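# Unload mug from dishwasher onto counter, close door

## Task

Lift the ceramic mug out of the dishwasher and set it upright on the counter, then push the dishwasher door shut until it latches. The task fails if the mug drops more than a few centimetres or is knocked hard, if the lower rack is slammed in or out, or if the robot tips over or is left leaning.

## Robot and tools

Robot: a Hello Robot Stretch 4, about 1.6 m tall, on an omni-wheel base whose rim lies within 0.23 m of the base origin. It has a single arm: a lift riding up a mast, a horizontally extending arm, a three-axis wrist and a five-finger hand. Loose objects may occasionally get nudged by something outside the robot.

Frames: the base frame sits on the floor beneath the base centre, x forward, y left, z up, in metres. hand_pose reports the hand point in this frame (it may be slightly off). The hand point is 0.045 m in front of the palm; its +z runs along straightened fingers, +y out of the palm, +x across the palm toward the little finger. The odometry frame is the base frame as it was when the scene began; base_odometry counts wheel rotation only, so slip looks like travel. Heading is radians, left positive.

move: one action per call. Base motion goes under "base" as a relative offset from where the base last reported itself: {"translate_m": d} forward positive, {"strafe_m": d} left positive (both -2 to 2 m, may be combined for a straight diagonal with no turning), or {"rotate_rad": d} counter-clockwise positive (-3.2 to 3.2), alone. "joints" is one object of absolute targets by name: lift_m 0 to 1.2, arm_m 0 to 0.55 (metres); wrist_yaw_rad -1.134 to 4.276 (0 ahead, positive left, 3.14 folded back), wrist_pitch_rad -1.117 to 4.259 (0 level, 1.57 pointing down), wrist_roll_rad -1.117 to 4.259 (0 palm up, 1.57 palm to the robot's right, 3.14 palm down), all radians; hand_little, hand_ring, hand_middle, hand_index, hand_thumb_bend each -1 closed to +1 open; hand_thumb_turn +1 beside the palm, -1 opposite the fingers; hand_force_limit -1 to 1 maps linearly to roughly 0 to 10 N fingertip force (15 N for the thumb); hand_speed -0.96 to 1 (near zero at -1, full at +0.48 and above). Out-of-range joint targets get clipped and reported; other bad values are refused, unknown keys make the call invalid. Optional: "pace" ("slow", "default", "fast", "max"), "speeds" (per-joint top speed for lift_m, arm_m and wrist joints), "contact_limits" (0 softest to 1 firmest, default 0.5, only for arm_m, lift_m and the base key you are commanding, placed with that command). {"end_of_arm": "enable_torque"} must be sent alone and re-powers wrist motors that cut out. "cameras" picks from head_camera, head_left_camera, head_right_camera, wrist_camera or "all". "blocking" false returns in about half a second while motion continues; a later move only overrides what it names. A move with no action just reports state and images. Any action ends after 14-15 s (time_out).

Other tools: wait (seconds 0 to 10, optional cameras); stop (brakes everything you started, re-brakes slack wheels); zoom_image (camera plus region [x0, y0, x1, y1] in pixels, at most 504 by 504, only of the latest images); show_instructions (reference pages); finished_scene (scene: the current scene's number) which ends the scene irrevocably, and the goal must hold without the robot.

Result lines: "move" reads done or the worst status. base_status and joint_status per motion: done, moving, off_target (may still push), contact_stop (blocked; that joint goes slack), time_out, limit_stop_at_own_body, limit_stop_at_tilt (lean over 6 degrees; lift, arm and wheels go slack), torque_fault (wrist motor limp). An unrequested stop, a refusal, blocks the rest of your calls in that reply. on_its_own lists what the robot did by itself; "held at" is a target. lidar_m: 12 ranges in 30-degree sectors, first straight ahead, counter-clockwise (4th left, 7th behind, 10th right); "-" means nothing or closer than 0.25 m. wrist_depth_mm: 7x7 grid of depths, 100-2000 mm, "-" for unknown. base_tilt in degrees (forward, right). turned_by_wheels vs turned_by_imu differing by over ~0.1 rad across a move means a collision or slip. motor_effort in percent with peak in brackets; servo_current in mA. hand_stopped_by gives six words for little, ring, middle, index, thumb_bend, thumb_turn: moving, target, force, stalled, fault. The *_load_n values are fingertip forces, positive when pushed open; a lost grip shows as load dropping toward 0.

Gripping: a finger motor only starts when its target changes by at least 0.002; it stops on arrival or when load reaches hand_force_limit, then locks. To squeeze harder, raise the limit and send a more-closed target. For gentle closing use hand_speed -0.94 or below. Scenes start at force limit 0 and speed -0.8. With thumb turned in, the hand encircles things 0.035-0.065 m thick, handles down to about 0.025 m. The wrist camera sits behind the palm heel and can collide.

Cautions: lower the mug slowly onto the counter and release only once it rests; slide the rack with low contact limits and slow pace; close the door gently. Avoid self-collision: hand over the base with lift under ~0.25 m (0.45 pointing down), wrist pitched up with large roll, or yaw plus pitch below about -1.1. Don't drive or turn with heavy loads and the arm extended. Keep lift contact limit above about 0.15 when lifting loads. Thinking time lets the scene run on.

Each tool is called after ">>>" by a JSON object that holds its "op" and its "data", one argument or row to a line.

Reference images:

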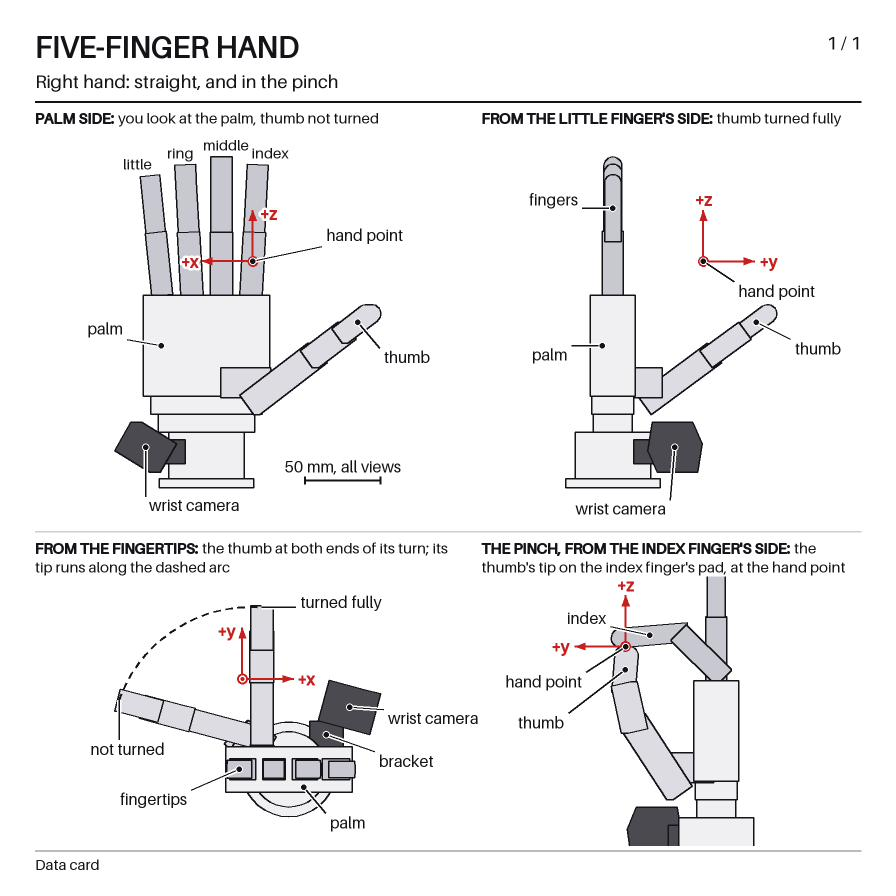

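## Session

>>> {"op": "move", "data": {
  "cameras": ["all"]
}}

Scene clock: 0.00 s.
base_odometry: x=+0.000 y=+0.000 heading=+0.000
turned_by_wheels: +0.000
turned_by_imu: +0.000
base_tilt: forward=-0.7 right=+0.2
lidar_m: 1.77 1.66 1.77 2.31 1.49 1.60 1.39 1.37 1.42 2.12 2.42 2.58
base_status: not commanded
joint_positions: lift_m=+0.268 arm_m=+0.000 wrist_yaw_rad=+3.106 wrist_pitch_rad=+0.004 wrist_roll_rad=+0.000 hand_little=+1.000 hand_ring=+1.000 hand_middle=+1.000 hand_index=+1.000 hand_thumb_turn=+1.000 hand_thumb_bend=+1.000 hand_force_limit=+0.000 hand_speed=-0.800
joint_status: not commanded
measured_speeds: all 0
hand_stopped_by: target,target,target,target,target,target
little_load_n: 0.0
ring_load_n: 0.0
middle_load_n: 0.5
index_load_n: 0.0
thumb_bend_load_n: 0.0
thumb_turn_load_n: 0.0
motor_effort: lift_m=+18 arm_m=+4 wheel_0=-1 wheel_1=-1 wheel_2=+0
servo_current: wrist_yaw_rad=46 wrist_pitch_rad=39 wrist_roll_rad=39
hand_pose: x=-0.0464 y=+0.1262 z=+0.5052 quat_wxyz=(-0.490, -0.492, +0.510, +0.508) (m; base frame)
wrist_depth_mm: - 149 155 - - - - / - 129 163 - - - - / 111 148 193 - - - - / 147 148 243 - - - - / - - - - - - - / 1205 133 133 175 - - - / 991 - - - - - -
pictures: head_camera, head_left_camera, head_right_camera, wrist_camera
Images, in order (width x height): head_camera 420x560, head_left_camera 420x672, head_right_camera 420x672, wrist_camera 616x392.

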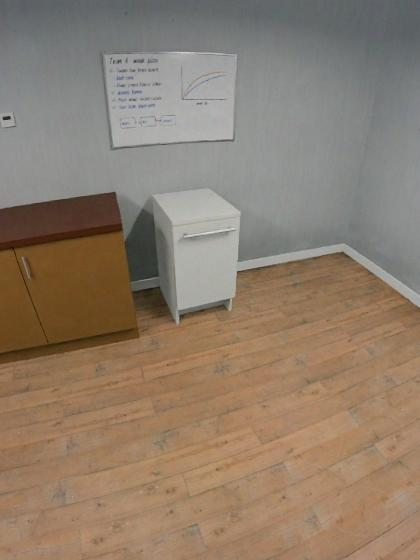

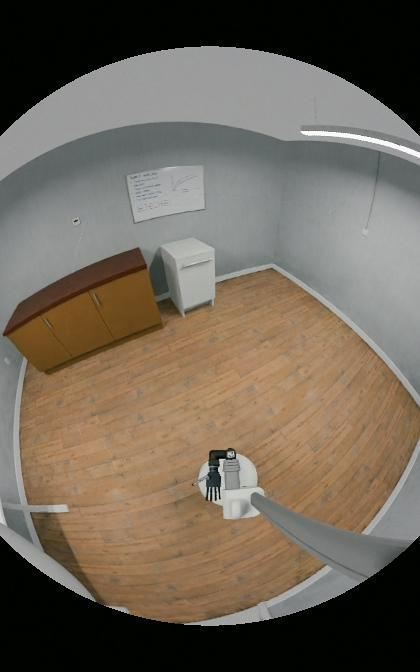

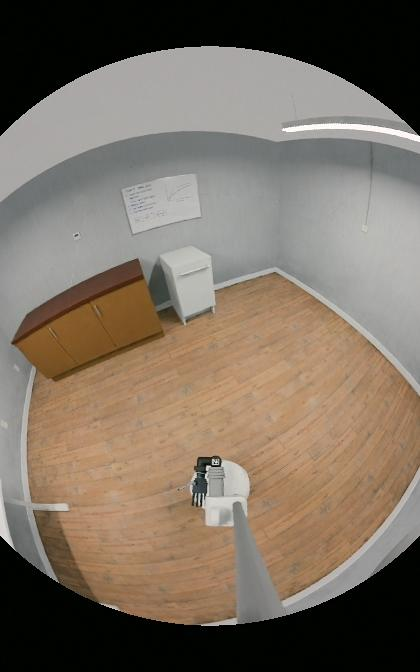

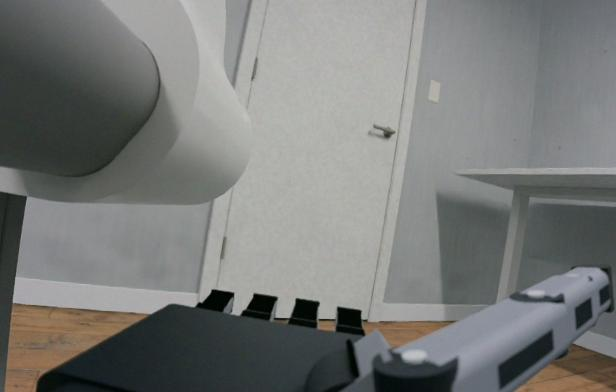

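>>> {"op": "zoom_image", "data": {
  "camera": "head_camera",
  "region": [100, 150, 300, 350]
}}

>>> {"op": "zoom_image", "data": {
  "camera": "head_left_camera",
  "region": [150, 400, 290, 560]
}}

Scaled by 2.520 from the camera's 420x560 image, which has a finer 1200x1600 frame.

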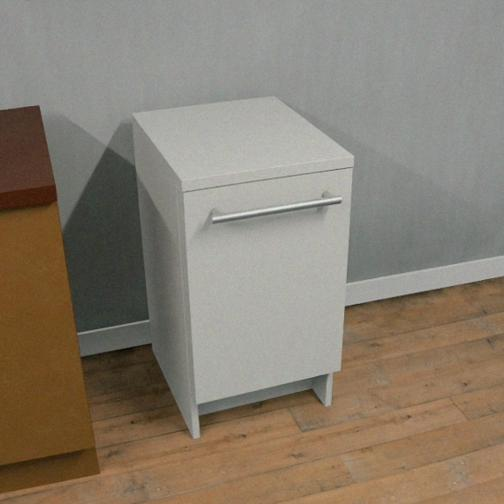

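Scaled by 3.150 from the camera's 420x672 image, which has a finer 600x960 frame.

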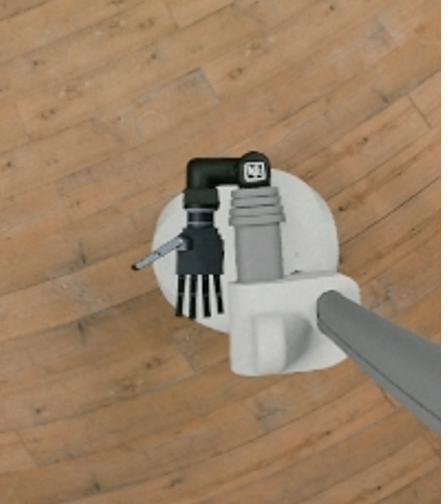

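>>> {"op": "move", "data": {
  "joints": {"lift_m": 0.6}
}}

>>> {"op": "move", "data": {
  "joints": {"wrist_yaw_rad": 0.0},
  "cameras": ["all"]
}}

Scene clock: 31.80 s.
move: done
base_odometry: x=+0.000 y=+0.000 heading=+0.000
turned_by_wheels: +0.000
turned_by_imu: -0.002
base_tilt: forward=-0.6 right=+0.2
lidar_m: 1.76 1.66 1.78 2.33 1.50 1.58 1.39 1.36 1.42 2.13 2.42 2.58
base_status: not commanded
joint_positions: lift_m=+0.600 arm_m=+0.000 wrist_yaw_rad=+3.106 wrist_pitch_rad=+0.004 wrist_roll_rad=+0.000 hand_little=+1.000 hand_ring=+1.000 hand_middle=+1.000 hand_index=+1.000 hand_thumb_turn=+1.000 hand_thumb_bend=+1.000 hand_force_limit=+0.000 hand_speed=-0.800
joint_status: all done
measured_speeds: all 0
hand_stopped_by: target,target,target,target,target,target
little_load_n: 0.0
ring_load_n: 0.0
middle_load_n: 0.0
index_load_n: 0.0
thumb_bend_load_n: 0.0
thumb_turn_load_n: 0.0
motor_effort: lift_m=+24(28) arm_m=+4(4) wheel_0=+0(1) wheel_1=-1(1) wheel_2=-1(1)
servo_current: wrist_yaw_rad=52(59) wrist_pitch_rad=46(46) wrist_roll_rad=46(52)
hand_pose: x=-0.0464 y=+0.1262 z=+0.8371 quat_wxyz=(-0.490, -0.492, +0.510, +0.508) (m; base frame)
wrist_depth_mm: - 149 - - - - - / - 129 152 - - - - / 111 148 194 - - - - / 147 148 244 - - - - / - - - - - - - / - - 133 175 - - - / - - - - - - -
pictures: none

Scene clock: 34.13 s.
move: done
base_odometry: x=+0.000 y=+0.000 heading=+0.000
turned_by_wheels: +0.000
turned_by_imu: -0.001
base_tilt: forward=-0.7 right=+0.2
lidar_m: 1.77 1.66 1.81 2.33 1.48 1.61 1.40 1.37 1.44 2.13 2.42 2.58
base_status: not commanded
joint_positions: lift_m=+0.600 arm_m=+0.000 wrist_yaw_rad=+0.002 wrist_pitch_rad=+0.004 wrist_roll_rad=+0.000 hand_little=+1.000 hand_ring=+1.000 hand_middle=+1.000 hand_index=+1.000 hand_thumb_turn=+1.000 hand_thumb_bend=+1.000 hand_force_limit=+0.000 hand_speed=-0.800
joint_status: all done
measured_speeds: all 0
hand_stopped_by: target,target,target,target,target,target
little_load_n: 0.0
ring_load_n: 0.0
middle_load_n: 0.0
index_load_n: 0.0
thumb_bend_load_n: 0.0
thumb_turn_load_n: 0.0
motor_effort: lift_m=+24(24) arm_m=+4(4) wheel_0=-1(1) wheel_1=+0(2) wheel_2=+0(1)
servo_current: wrist_yaw_rad=52(111) wrist_pitch_rad=39(52) wrist_roll_rad=39(52)
hand_pose: x=+0.3928 y=-0.1178 z=+0.8371 quat_wxyz=(+0.499, +0.501, +0.501, +0.499) (m; base frame)
wrist_depth_mm: - - - - - - - / - - - - - - - / 1308 - - - - - - / 1281 - - - - - - / 1308 - 1661 - - - - / 1336 1576 136 216 - - - / 1366 - - - - - -
pictures: head_camera, head_left_camera, head_right_camera, wrist_camera
Images, in order (width x height): head_camera 420x560, head_left_camera 420x672, head_right_camera 420x672, wrist_camera 616x392.

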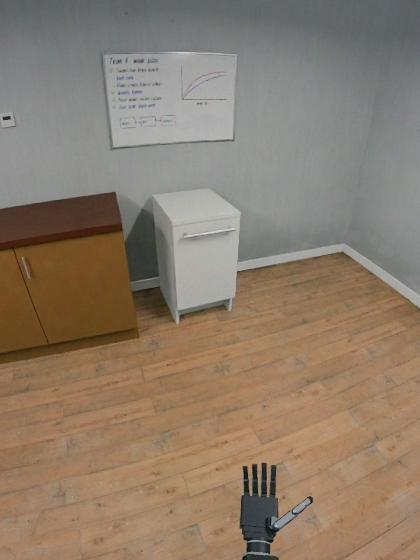

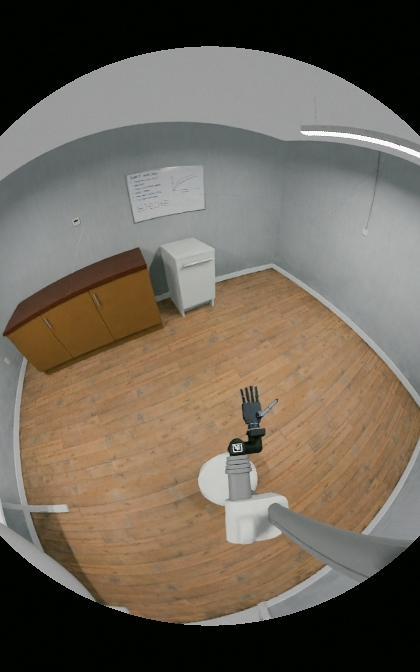

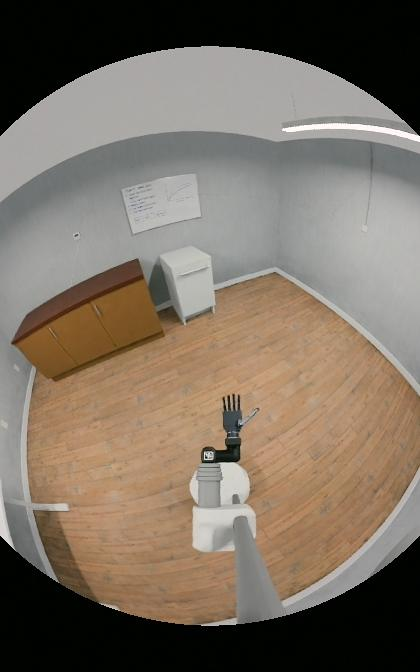

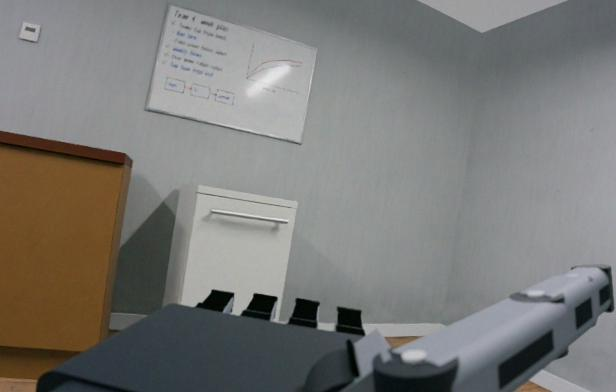

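>>> {"op": "move", "data": {
  "base": {"translate_m": 0.5},
  "cameras": ["all"]
}}

Scene clock: 53.33 s.
move: done
base_odometry: x=+0.500 y=+0.000 heading=+0.000
turned_by_wheels: +0.000
turned_by_imu: -0.004
base_tilt: forward=-0.7 right=+0.1
lidar_m: 1.26 1.21 1.30 1.94 1.75 1.83 1.89 1.80 1.90 2.24 2.18 2.37
base_status: done
joint_positions: lift_m=+0.600 arm_m=+0.000 wrist_yaw_rad=+0.002 wrist_pitch_rad=+0.004 wrist_roll_rad=+0.000 hand_little=+1.000 hand_ring=+1.000 hand_middle=+1.000 hand_index=+1.000 hand_thumb_turn=+1.000 hand_thumb_bend=+1.000 hand_force_limit=+0.000 hand_speed=-0.800
joint_status: not commanded
measured_speeds: all 0
hand_stopped_by: target,target,target,target,target,target
little_load_n: 0.0
ring_load_n: 0.0
middle_load_n: 0.0
index_load_n: 0.0
thumb_bend_load_n: 0.0
thumb_turn_load_n: 0.0
motor_effort: lift_m=+23(24) arm_m=+4(4) wheel_0=+0(6) wheel_1=+1(13) wheel_2=+0(12)
servo_current: wrist_yaw_rad=46(59) wrist_pitch_rad=46(52) wrist_roll_rad=52(59)
hand_pose: x=+0.3928 y=-0.1179 z=+0.8371 quat_wxyz=(+0.499, +0.501, +0.501, +0.499) (m; base frame)
wrist_depth_mm: - - - - - - - / - - - - - - - / 1025 - - - - - - / 1118 - - - - - - / 1160 - - - - - - / 1229 119 133 183 - - - / - - - - - - -
pictures: head_camera, head_left_camera, head_right_camera, wrist_camera
Images, in order (width x height): head_camera 420x560, head_left_camera 420x672, head_right_camera 420x672, wrist_camera 616x392.

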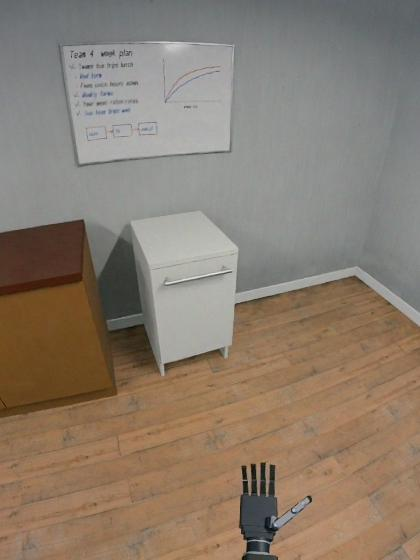

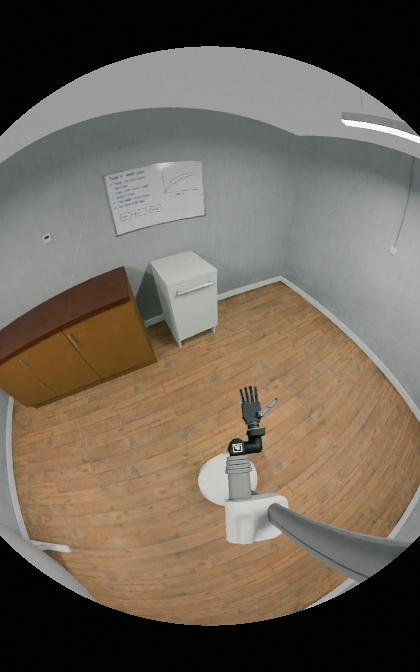

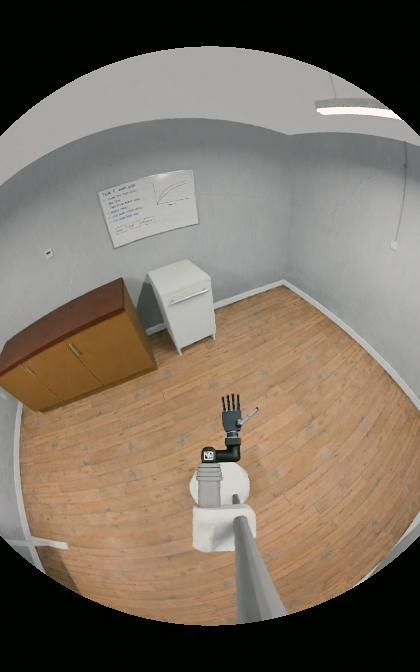

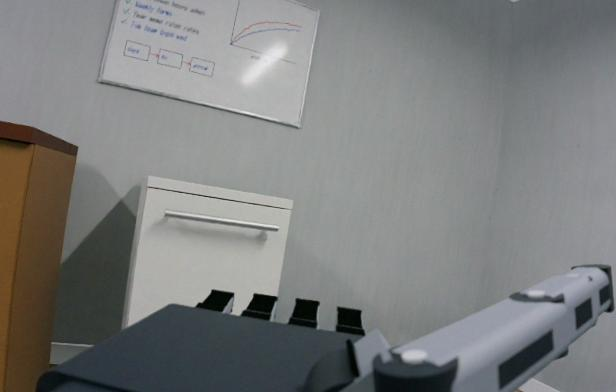

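>>> {"op": "move", "data": {
  "base": {"rotate_rad": 0.38}
}}

>>> {"op": "move", "data": {
  "base": {"strafe_m": -0.6},
  "cameras": ["head_camera", "wrist_camera"]
}}

Scene clock: 76.67 s.
move: done
base_odometry: x=+0.500 y=+0.000 heading=+0.380
turned_by_wheels: +0.379
turned_by_imu: +0.379
base_tilt: forward=-0.7 right=+0.1
lidar_m: 1.22 1.23 1.64 1.73 1.76 1.91 1.82 1.84 2.34 2.17 2.26 1.33
base_status: done
joint_positions: lift_m=+0.600 arm_m=+0.000 wrist_yaw_rad=+0.001 wrist_pitch_rad=+0.004 wrist_roll_rad=+0.000 hand_little=+1.000 hand_ring=+1.000 hand_middle=+1.000 hand_index=+1.000 hand_thumb_turn=+1.000 hand_thumb_bend=+1.000 hand_force_limit=+0.000 hand_speed=-0.800
joint_status: not commanded
measured_speeds: all 0
hand_stopped_by: target,target,target,target,target,target
little_load_n: 0.0
ring_load_n: 0.0
middle_load_n: 0.0
index_load_n: 0.0
thumb_bend_load_n: 0.0
thumb_turn_load_n: 0.0
motor_effort: lift_m=+23(23) arm_m=+4(4) wheel_0=-3(7) wheel_1=-3(12) wheel_2=-3(10)
servo_current: wrist_yaw_rad=46(52) wrist_pitch_rad=39(46) wrist_roll_rad=33(52)
hand_pose: x=+0.3927 y=-0.1180 z=+0.8371 quat_wxyz=(+0.499, +0.501, +0.501, +0.499) (m; base frame)
wrist_depth_mm: - - - - - - - / - - - - - - - / 1042 1025 - - - - - / 1025 1042 1042 - - - - / 1025 1042 1042 1118 - - - / 1042 1025 170 191 - - - / 1025 - - - - - -
pictures: none

Scene clock: 80.00 s.
move: done
base_odometry: x=+0.722 y=-0.557 heading=+0.380
turned_by_wheels: +0.000
turned_by_imu: -0.002
base_tilt: forward=-0.7 right=+0.2
lidar_m: 1.28 1.30 1.70 2.34 2.38 1.90 1.76 1.79 1.74 1.61 1.63 2.05
base_status: done
joint_positions: lift_m=+0.600 arm_m=+0.000 wrist_yaw_rad=+0.001 wrist_pitch_rad=+0.004 wrist_roll_rad=+0.000 hand_little=+1.000 hand_ring=+1.000 hand_middle=+1.000 hand_index=+1.000 hand_thumb_turn=+1.000 hand_thumb_bend=+1.000 hand_force_limit=+0.000 hand_speed=-0.800
joint_status: not commanded
measured_speeds: all 0
hand_stopped_by: target,target,target,target,target,target
little_load_n: 0.0
ring_load_n: 0.0
middle_load_n: 0.0
index_load_n: 0.0
thumb_bend_load_n: 0.0
thumb_turn_load_n: 0.0
motor_effort: lift_m=+23(23) arm_m=+4(4) wheel_0=+1(10) wheel_1=+1(13) wheel_2=+0(4)
servo_current: wrist_yaw_rad=46(59) wrist_pitch_rad=46(52) wrist_roll_rad=33(59)
hand_pose: x=+0.3927 y=-0.1180 z=+0.8372 quat_wxyz=(+0.499, +0.501, +0.501, +0.499) (m; base frame)
wrist_depth_mm: - - - - - - - / - - - - - - - / 1255 - - - - - - / 1281 1138 - - - - - / 1308 - - - - - - / 1366 - 133 175 - - - / 1397 - - - - - -
pictures: head_camera, wrist_camera
Images, in order (width x height): head_camera 420x560, wrist_camera 616x392.

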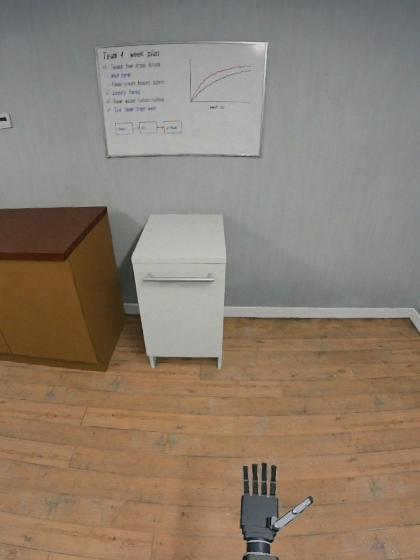

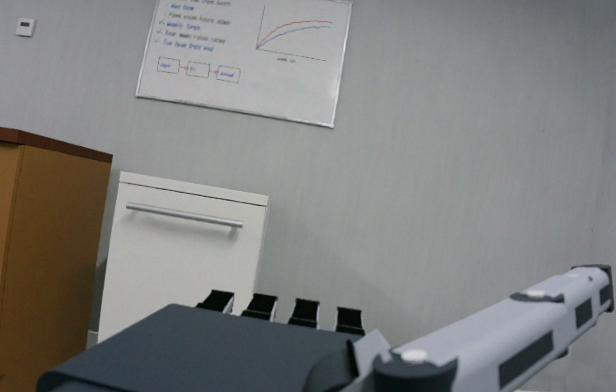

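>>> {"op": "zoom_image", "data": {
  "camera": "head_camera",
  "region": [100, 180, 300, 400]
}}

>>> {"op": "zoom_image", "data": {
  "camera": "head_camera",
  "region": [200, 430, 340, 560]
}}

>>> {"op": "move", "data": {
  "base": {"translate_m": 0.3, "strafe_m": 0.07},
  "cameras": ["all"]
}}

>>> {"op": "zoom_image", "data": {
  "camera": "head_camera",
  "region": [80, 200, 280, 460]
}}

Scaled by 2.291 from the camera's 420x560 image, which has a finer 1200x1600 frame.

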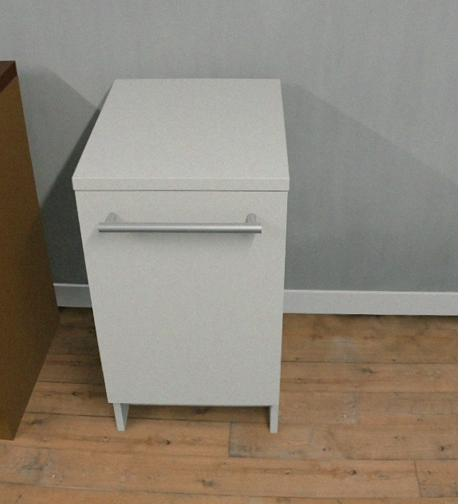

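Scaled by 3.600 from the camera's 420x560 image, which has a finer 1200x1600 frame.

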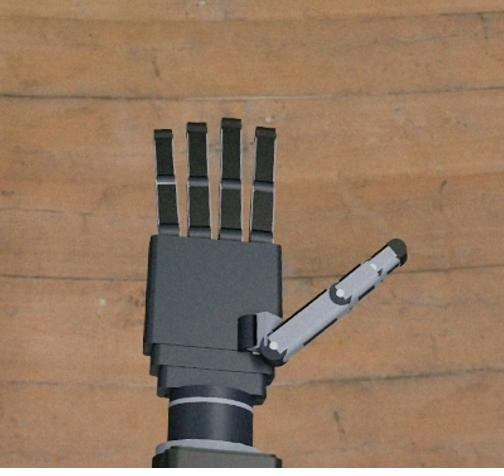

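Scene clock: 97.50 s.
move: done
base_odometry: x=+0.975 y=-0.381 heading=+0.380
turned_by_wheels: +0.000
turned_by_imu: -0.003
base_tilt: forward=-0.7 right=+0.1
lidar_m: 0.98 0.99 1.29 2.47 2.34 2.23 2.07 2.11 1.78 1.65 1.71 1.70
base_status: done
joint_positions: lift_m=+0.600 arm_m=+0.000 wrist_yaw_rad=+0.001 wrist_pitch_rad=+0.004 wrist_roll_rad=+0.000 hand_little=+1.000 hand_ring=+1.000 hand_middle=+1.000 hand_index=+1.000 hand_thumb_turn=+1.000 hand_thumb_bend=+1.000 hand_force_limit=+0.000 hand_speed=-0.800
joint_status: not commanded
measured_speeds: all 0
hand_stopped_by: target,target,target,target,target,target
little_load_n: 0.0
ring_load_n: 0.0
middle_load_n: 0.0
index_load_n: 0.0
thumb_bend_load_n: 0.0
thumb_turn_load_n: 0.0
motor_effort: lift_m=+23(23) arm_m=+4(4) wheel_0=+2(5) wheel_1=+3(12) wheel_2=-1(11)
servo_current: wrist_yaw_rad=46(59) wrist_pitch_rad=46(52) wrist_roll_rad=33(59)
hand_pose: x=+0.3927 y=-0.1180 z=+0.8372 quat_wxyz=(+0.499, +0.501, +0.501, +0.499) (m; base frame)
wrist_depth_mm: - - - - - - - / - - - - - - - / 1098 - - - - - - / 1160 831 - - - - - / 1138 - - - - - - / 1160 - 133 175 - - - / - - - - - - -
pictures: head_camera, head_left_camera, head_right_camera, wrist_camera
Images, in order (width x height): head_camera 420x560, head_left_camera 420x672, head_right_camera 420x672, wrist_camera 616x392.

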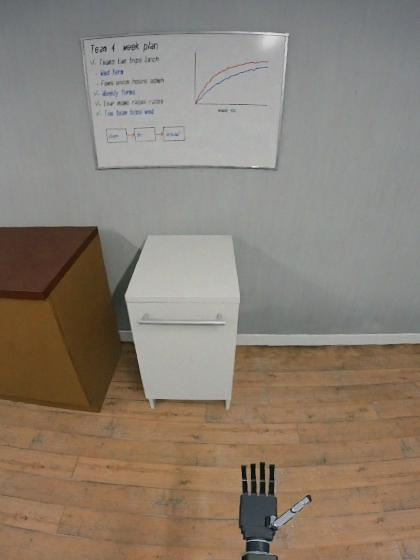

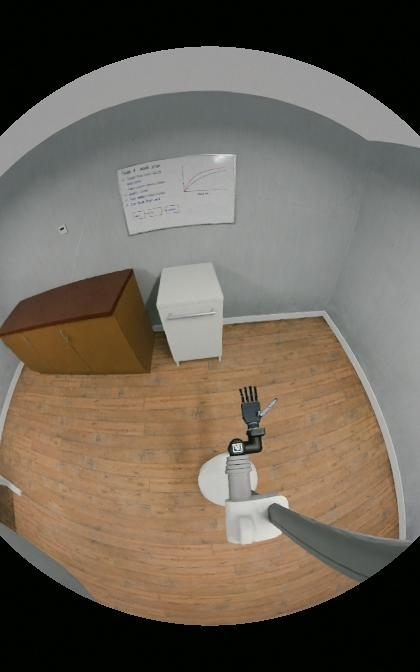

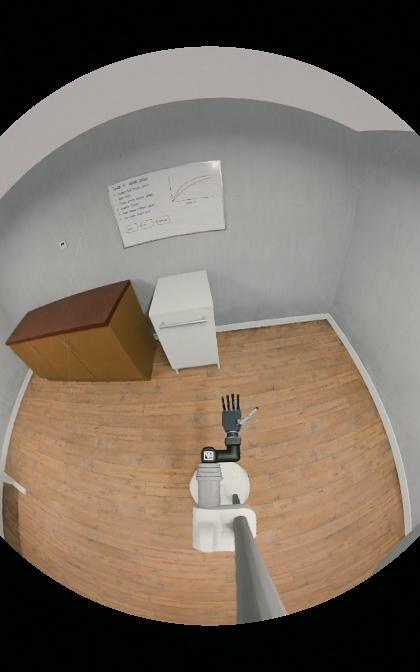

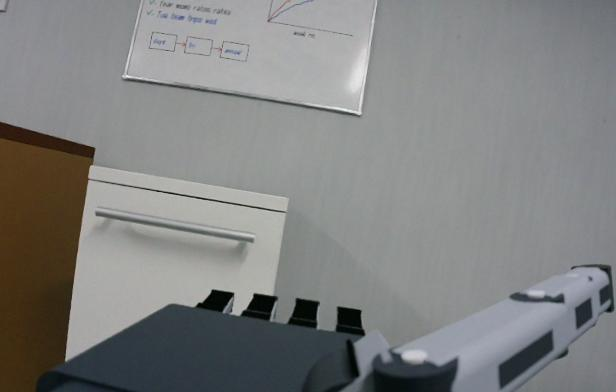

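Scaled by 1.938 from the camera's 420x560 image, which has a finer 1200x1600 frame.

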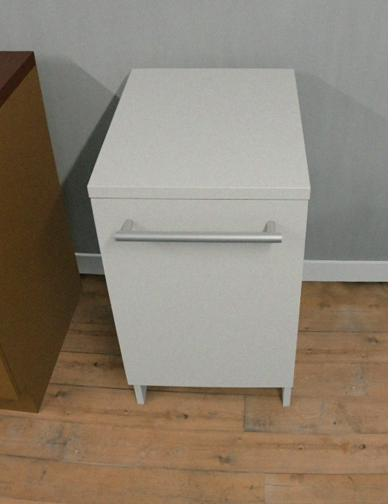

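>>> {"op": "move", "data": {
  "base": {"strafe_m": 0.15},
  "joints": {"arm_m": 0.42},
  "cameras": ["all"]
}}

>>> {"op": "zoom_image", "data": {
  "camera": "head_camera",
  "region": [100, 230, 300, 430]
}}

Scene clock: 146.93 s.
move: done
base_odometry: x=+0.919 y=-0.242 heading=+0.380
turned_by_wheels: +0.000
turned_by_imu: -0.002
base_tilt: forward=-0.8 right=+0.2
lidar_m: 0.97 1.06 1.29 2.50 2.20 2.25 2.09 2.12 1.94 1.80 1.82 1.73
base_status: done
joint_positions: lift_m=+0.600 arm_m=+0.420 wrist_yaw_rad=+0.001 wrist_pitch_rad=+0.004 wrist_roll_rad=+0.000 hand_little=+1.000 hand_ring=+1.000 hand_middle=+1.000 hand_index=+1.000 hand_thumb_turn=+1.000 hand_thumb_bend=+1.000 hand_force_limit=+0.000 hand_speed=-0.800
joint_status: all done
measured_speeds: all 0
hand_stopped_by: target,target,target,target,target,target
little_load_n: 0.0
ring_load_n: 0.0
middle_load_n: 0.0
index_load_n: -0.5
thumb_bend_load_n: 0.0
thumb_turn_load_n: 0.0
motor_effort: lift_m=+23(23) arm_m=+8(9) wheel_0=+1(9) wheel_1=+3(16) wheel_2=+0(2)
servo_current: wrist_yaw_rad=46(59) wrist_pitch_rad=46(46) wrist_roll_rad=46(59)
hand_pose: x=+0.8124 y=-0.1180 z=+0.8372 quat_wxyz=(+0.499, +0.501, +0.501, +0.499) (m; base frame)
wrist_depth_mm: - - - - - - - / - - - - - - - / 399 - - - - - - / 399 404 410 413 - - - / 394 399 407 415 418 - - / 397 402 169 216 - - - / 397 - - - - - -
pictures: head_camera, head_left_camera, head_right_camera, wrist_camera
Images, in order (width x height): head_camera 420x560, head_left_camera 420x672, head_right_camera 420x672, wrist_camera 616x392.

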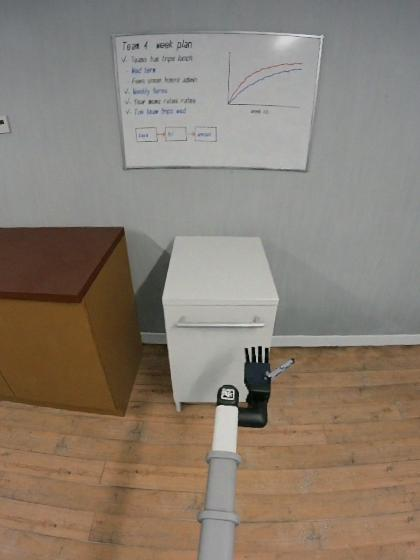

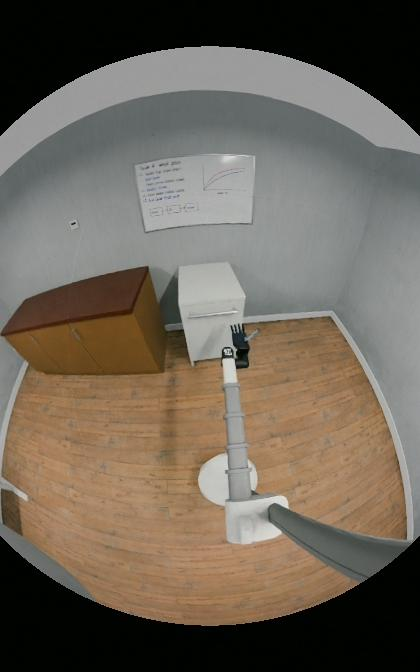

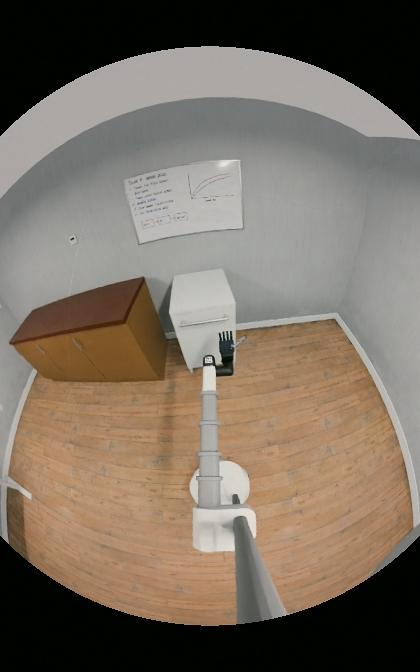

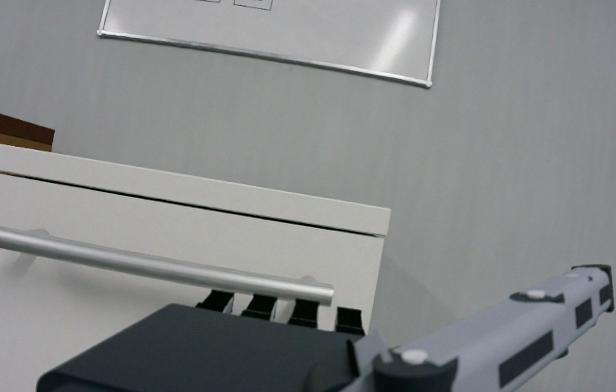

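Scaled by 2.520 from the camera's 420x560 image, which has a finer 1200x1600 frame.

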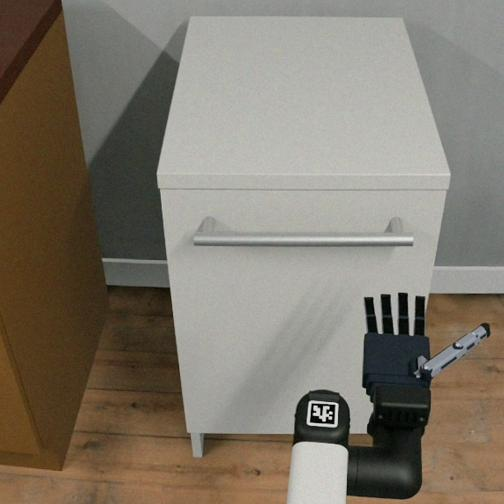

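>>> {"op": "move", "data": {
  "base": {"rotate_rad": 0.103},
  "joints": {"arm_m": 0.3, "wrist_roll_rad": 3.14, "lift_m": 0.75, "hand_thumb_turn": -1, "hand_index": 0, "hand_middle": 0, "hand_ring": 0, "hand_little": 0}
}}

>>> {"op": "move", "data": {
  "base": {"strafe_m": 0.05},
  "cameras": ["all"]
}}

>>> {"op": "zoom_image", "data": {
  "camera": "head_camera",
  "region": [100, 230, 300, 430]
}}

Scene clock: 246.17 s.
move: done
base_odometry: x=+0.919 y=-0.242 heading=+0.483
turned_by_wheels: +0.103
turned_by_imu: +0.099
base_tilt: forward=-0.6 right=+0.0
lidar_m: 0.96 1.06 1.40 2.18 2.23 2.14 2.08 2.19 1.86 1.81 1.89 1.65
base_status: done
joint_positions: lift_m=+0.750 arm_m=+0.300 wrist_yaw_rad=+0.001 wrist_pitch_rad=+0.004 wrist_roll_rad=+3.137 hand_little=+0.000 hand_ring=+0.000 hand_middle=+0.000 hand_index=+0.000 hand_thumb_turn=-1.000 hand_thumb_bend=+1.000 hand_force_limit=+0.000 hand_speed=-0.800
joint_status: all done
measured_speeds: all 0
hand_stopped_by: target,target,target,target,target,target
little_load_n: 0.0
ring_load_n: 0.0
middle_load_n: 0.0
index_load_n: 0.0
thumb_bend_load_n: 0.0
thumb_turn_load_n: 0.0
motor_effort: lift_m=+24(27) arm_m=-7(9) wheel_0=-2(7) wheel_1=-2(8) wheel_2=+1(9)
servo_current: wrist_yaw_rad=46(59) wrist_pitch_rad=33(52) wrist_roll_rad=26(98)
hand_pose: x=+0.6925 y=-0.0566 z=+0.8666 quat_wxyz=(-0.498, +0.502, -0.500, +0.500) (m; base frame)
wrist_depth_mm: - - 554 544 535 530 946 / - - 544 539 123 521 946 / - - 539 530 - 517 904 / - - 530 525 - 512 904 / - - 174 173 - - 866 / - - 139 158 - - - / - - - - - - -
pictures: none

Scene clock: 247.30 s.
move: done
base_odometry: x=+0.896 y=-0.198 heading=+0.483
turned_by_wheels: +0.000
turned_by_imu: +0.000
base_tilt: forward=-0.7 right=+0.1
lidar_m: 0.94 1.03 1.45 2.10 2.21 2.14 2.09 2.18 1.90 1.86 1.94 1.00
base_status: done
joint_positions: lift_m=+0.750 arm_m=+0.300 wrist_yaw_rad=+0.001 wrist_pitch_rad=+0.004 wrist_roll_rad=+3.137 hand_little=+0.000 hand_ring=+0.000 hand_middle=+0.000 hand_index=+0.000 hand_thumb_turn=-1.000 hand_thumb_bend=+1.000 hand_force_limit=+0.000 hand_speed=-0.800
joint_status: not commanded
measured_speeds: all 0
hand_stopped_by: target,target,target,target,target,target
little_load_n: 0.0
ring_load_n: 0.0
middle_load_n: 0.0
index_load_n: 0.0
thumb_bend_load_n: 0.0
thumb_turn_load_n: 0.0
motor_effort: lift_m=+24(24) arm_m=-7(7) wheel_0=-1(10) wheel_1=+1(12) wheel_2=+0(2)
servo_current: wrist_yaw_rad=46(59) wrist_pitch_rad=46(52) wrist_roll_rad=33(52)
hand_pose: x=+0.6925 y=-0.0566 z=+0.8666 quat_wxyz=(-0.498, +0.502, -0.500, +0.500) (m; base frame)
wrist_depth_mm: - - 554 539 535 530 891 / - - 544 535 122 530 878 / - - 535 530 - 521 842 / - - 530 525 - 904 798 / - - 174 173 - 931 768 / - - 139 158 - - - / - - - - - - -
pictures: head_camera, head_left_camera, head_right_camera, wrist_camera
Images, in order (width x height): head_camera 420x560, head_left_camera 420x672, head_right_camera 420x672, wrist_camera 616x392.

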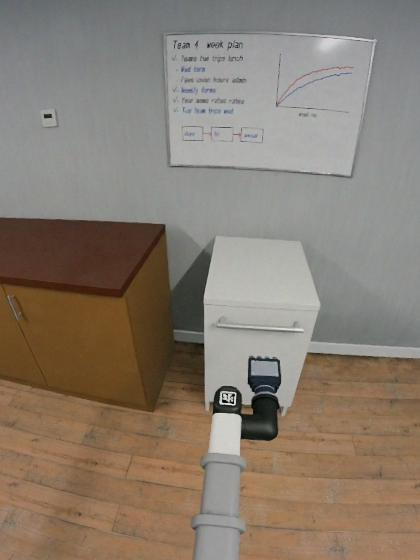

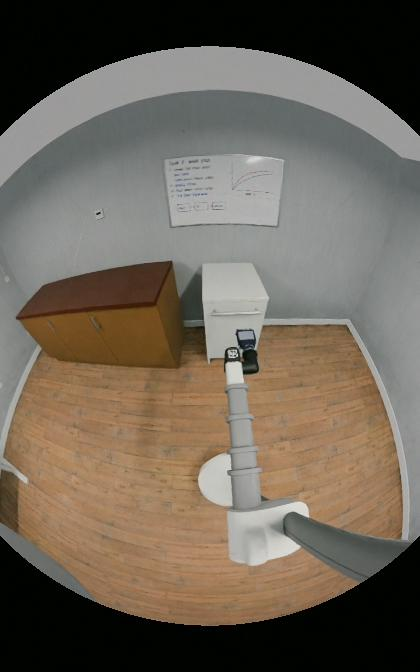

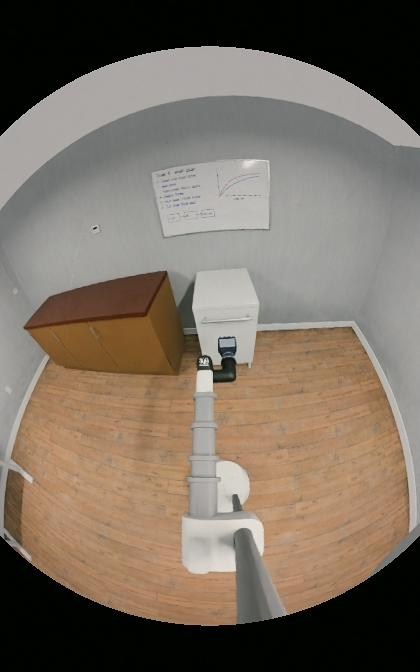

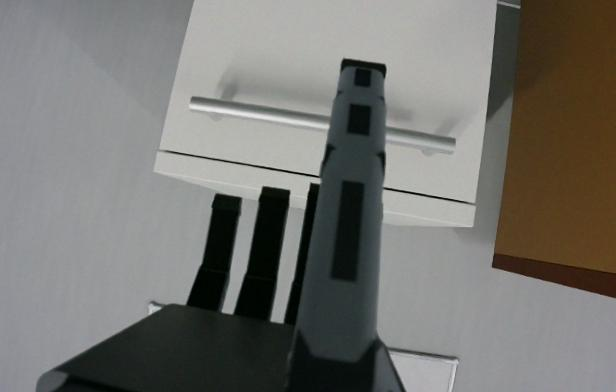

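Scaled by 2.520 from the camera's 420x560 image, which has a finer 1200x1600 frame.

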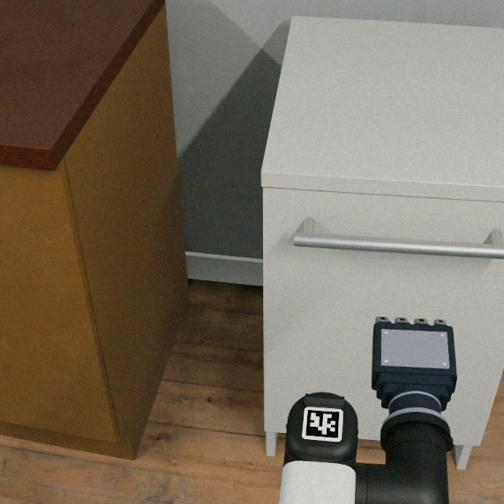

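>>> {"op": "zoom_image", "data": {
  "camera": "wrist_camera",
  "region": [150, 40, 490, 250]
}}

>>> {"op": "zoom_image", "data": {
  "camera": "head_camera",
  "region": [200, 300, 330, 430]
}}

Scaled by 1.482.

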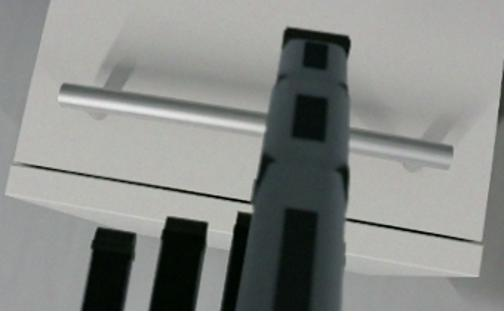

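Scaled by 3.877 from the camera's 420x560 image, which has a finer 1200x1600 frame.

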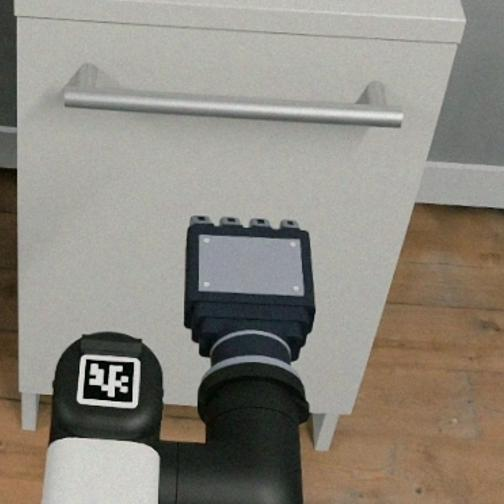

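>>> {"op": "move", "data": {
  "base": {"translate_m": 0.2},
  "joints": {"arm_m": 0.36, "lift_m": 0.71},
  "cameras": ["head_camera", "wrist_camera"]
}}

>>> {"op": "zoom_image", "data": {
  "camera": "head_camera",
  "region": [180, 330, 330, 480]
}}

Scene clock: 284.07 s.
move: done
base_odometry: x=+1.073 y=-0.105 heading=+0.483
turned_by_wheels: +0.000
turned_by_imu: -0.003
base_tilt: forward=-0.7 right=+0.2
lidar_m: 0.77 0.86 1.13 2.49 2.21 2.37 2.28 2.39 1.93 1.86 1.99 0.82
base_status: done
joint_positions: lift_m=+0.710 arm_m=+0.360 wrist_yaw_rad=+0.001 wrist_pitch_rad=+0.004 wrist_roll_rad=+3.137 hand_little=+0.000 hand_ring=+0.000 hand_middle=+0.000 hand_index=+0.000 hand_thumb_turn=-1.000 hand_thumb_bend=+1.000 hand_force_limit=+0.000 hand_speed=-0.800
joint_status: all done
measured_speeds: all 0
hand_stopped_by: target,target,target,target,target,target
little_load_n: 0.0
ring_load_n: 0.0
middle_load_n: 0.0
index_load_n: 0.0
thumb_bend_load_n: 0.0
thumb_turn_load_n: 0.0
motor_effort: lift_m=+14(23) arm_m=+7(10) wheel_0=+2(6) wheel_1=+2(11) wheel_2=+0(11)
servo_current: wrist_yaw_rad=39(59) wrist_pitch_rad=39(46) wrist_roll_rad=39(52)
hand_pose: x=+0.7518 y=-0.0566 z=+0.8274 quat_wxyz=(-0.498, +0.502, -0.500, +0.500) (m; base frame)
wrist_depth_mm: 224 277 274 270 267 265 - / 277 272 224 214 126 262 259 / 274 271 267 266 105 258 255 / 271 270 265 179 - 256 255 / - - 174 173 - 254 252 / - - 139 157 - - - / - - - - - - -
pictures: head_camera, wrist_camera
Images, in order (width x height): head_camera 420x560, wrist_camera 616x392.

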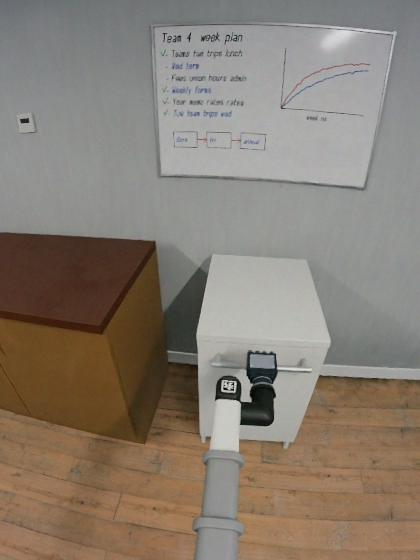

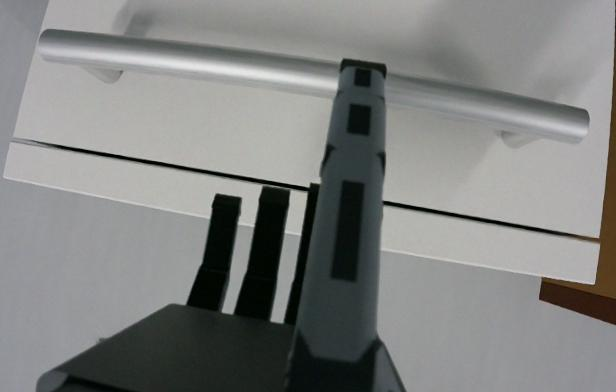

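Scaled by 3.360 from the camera's 420x560 image, which has a finer 1200x1600 frame.

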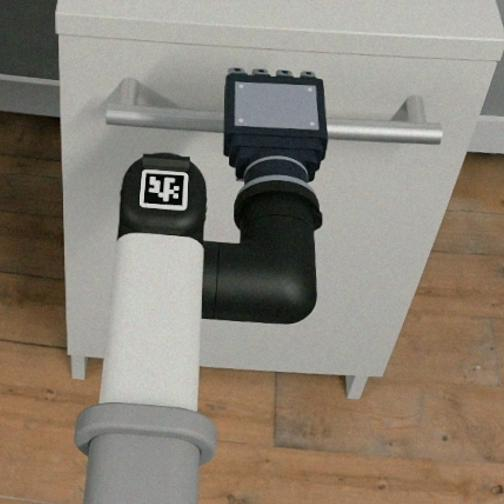

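>>> {"op": "move", "data": {
  "joints": {"arm_m": 0.422},
  "contact_limits": {"arm_m": 0.1},
  "cameras": ["head_camera", "wrist_camera"]
}}

>>> {"op": "zoom_image", "data": {
  "camera": "head_camera",
  "region": [200, 320, 320, 440]
}}

>>> {"op": "zoom_image", "data": {
  "camera": "wrist_camera",
  "region": [100, 0, 600, 300]
}}

Scene clock: 291.33 s.
move: done
base_odometry: x=+1.073 y=-0.105 heading=+0.483
turned_by_wheels: +0.000
turned_by_imu: -0.002
base_tilt: forward=-0.6 right=+0.2
lidar_m: 0.78 0.84 1.14 2.47 2.19 2.37 2.29 2.37 1.92 1.86 1.96 0.83
base_status: not commanded
joint_positions: lift_m=+0.710 arm_m=+0.422 wrist_yaw_rad=+0.001 wrist_pitch_rad=+0.004 wrist_roll_rad=+3.137 hand_little=+0.000 hand_ring=+0.000 hand_middle=+0.000 hand_index=+0.000 hand_thumb_turn=-1.000 hand_thumb_bend=+1.000 hand_force_limit=+0.000 hand_speed=-0.800
joint_status: all done
measured_speeds: all 0
hand_stopped_by: target,target,target,target,target,target
little_load_n: 0.0
ring_load_n: 0.0
middle_load_n: 0.0
index_load_n: 0.0
thumb_bend_load_n: 0.0
thumb_turn_load_n: 0.0
motor_effort: lift_m=+14(14) arm_m=+8(9) wheel_0=+3(3) wheel_1=+2(2) wheel_2=+0(0)
servo_current: wrist_yaw_rad=46(59) wrist_pitch_rad=46(52) wrist_roll_rad=39(52)
contact_limits: arm_m 0.1
hand_pose: x=+0.8138 y=-0.0566 z=+0.8274 quat_wxyz=(-0.498, +0.502, -0.500, +0.500) (m; base frame)
wrist_depth_mm: 213 166 160 152 148 146 - / 211 209 206 204 126 198 - / 209 207 204 202 198 197 196 / 208 204 203 200 - 196 194 / - - 174 173 - 193 192 / - - 138 158 - - - / - - - - - - -
pictures: head_camera, wrist_camera
Images, in order (width x height): head_camera 420x560, wrist_camera 616x392.

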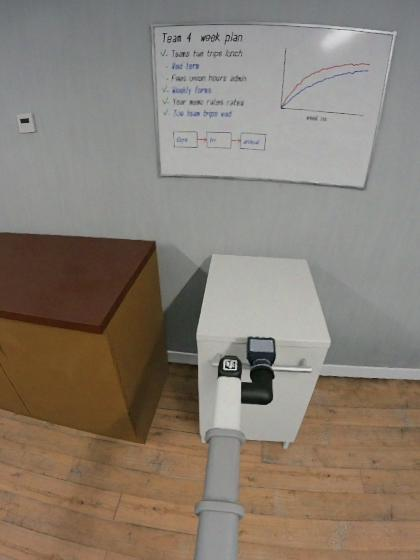

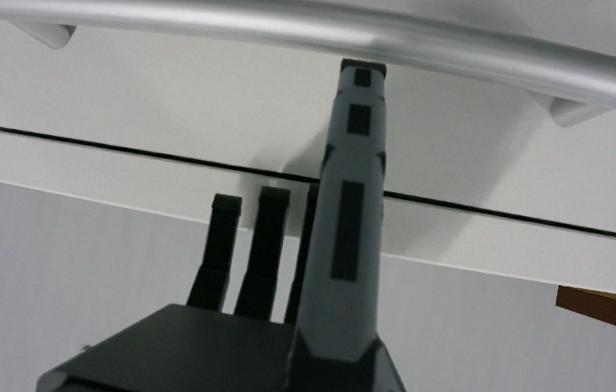

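Scaled by 4.200 from the camera's 420x560 image, which has a finer 1200x1600 frame.

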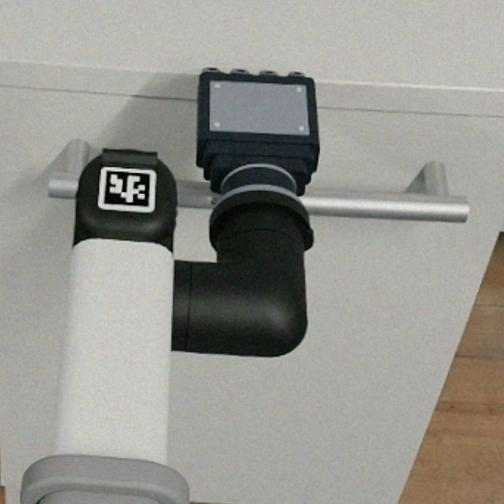

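Scaled by 1.008.

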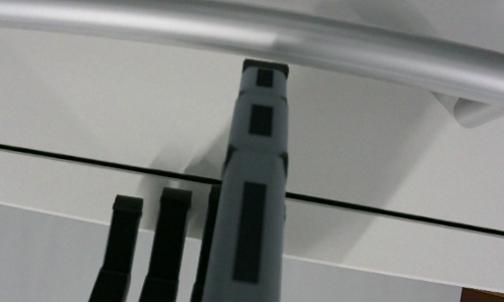

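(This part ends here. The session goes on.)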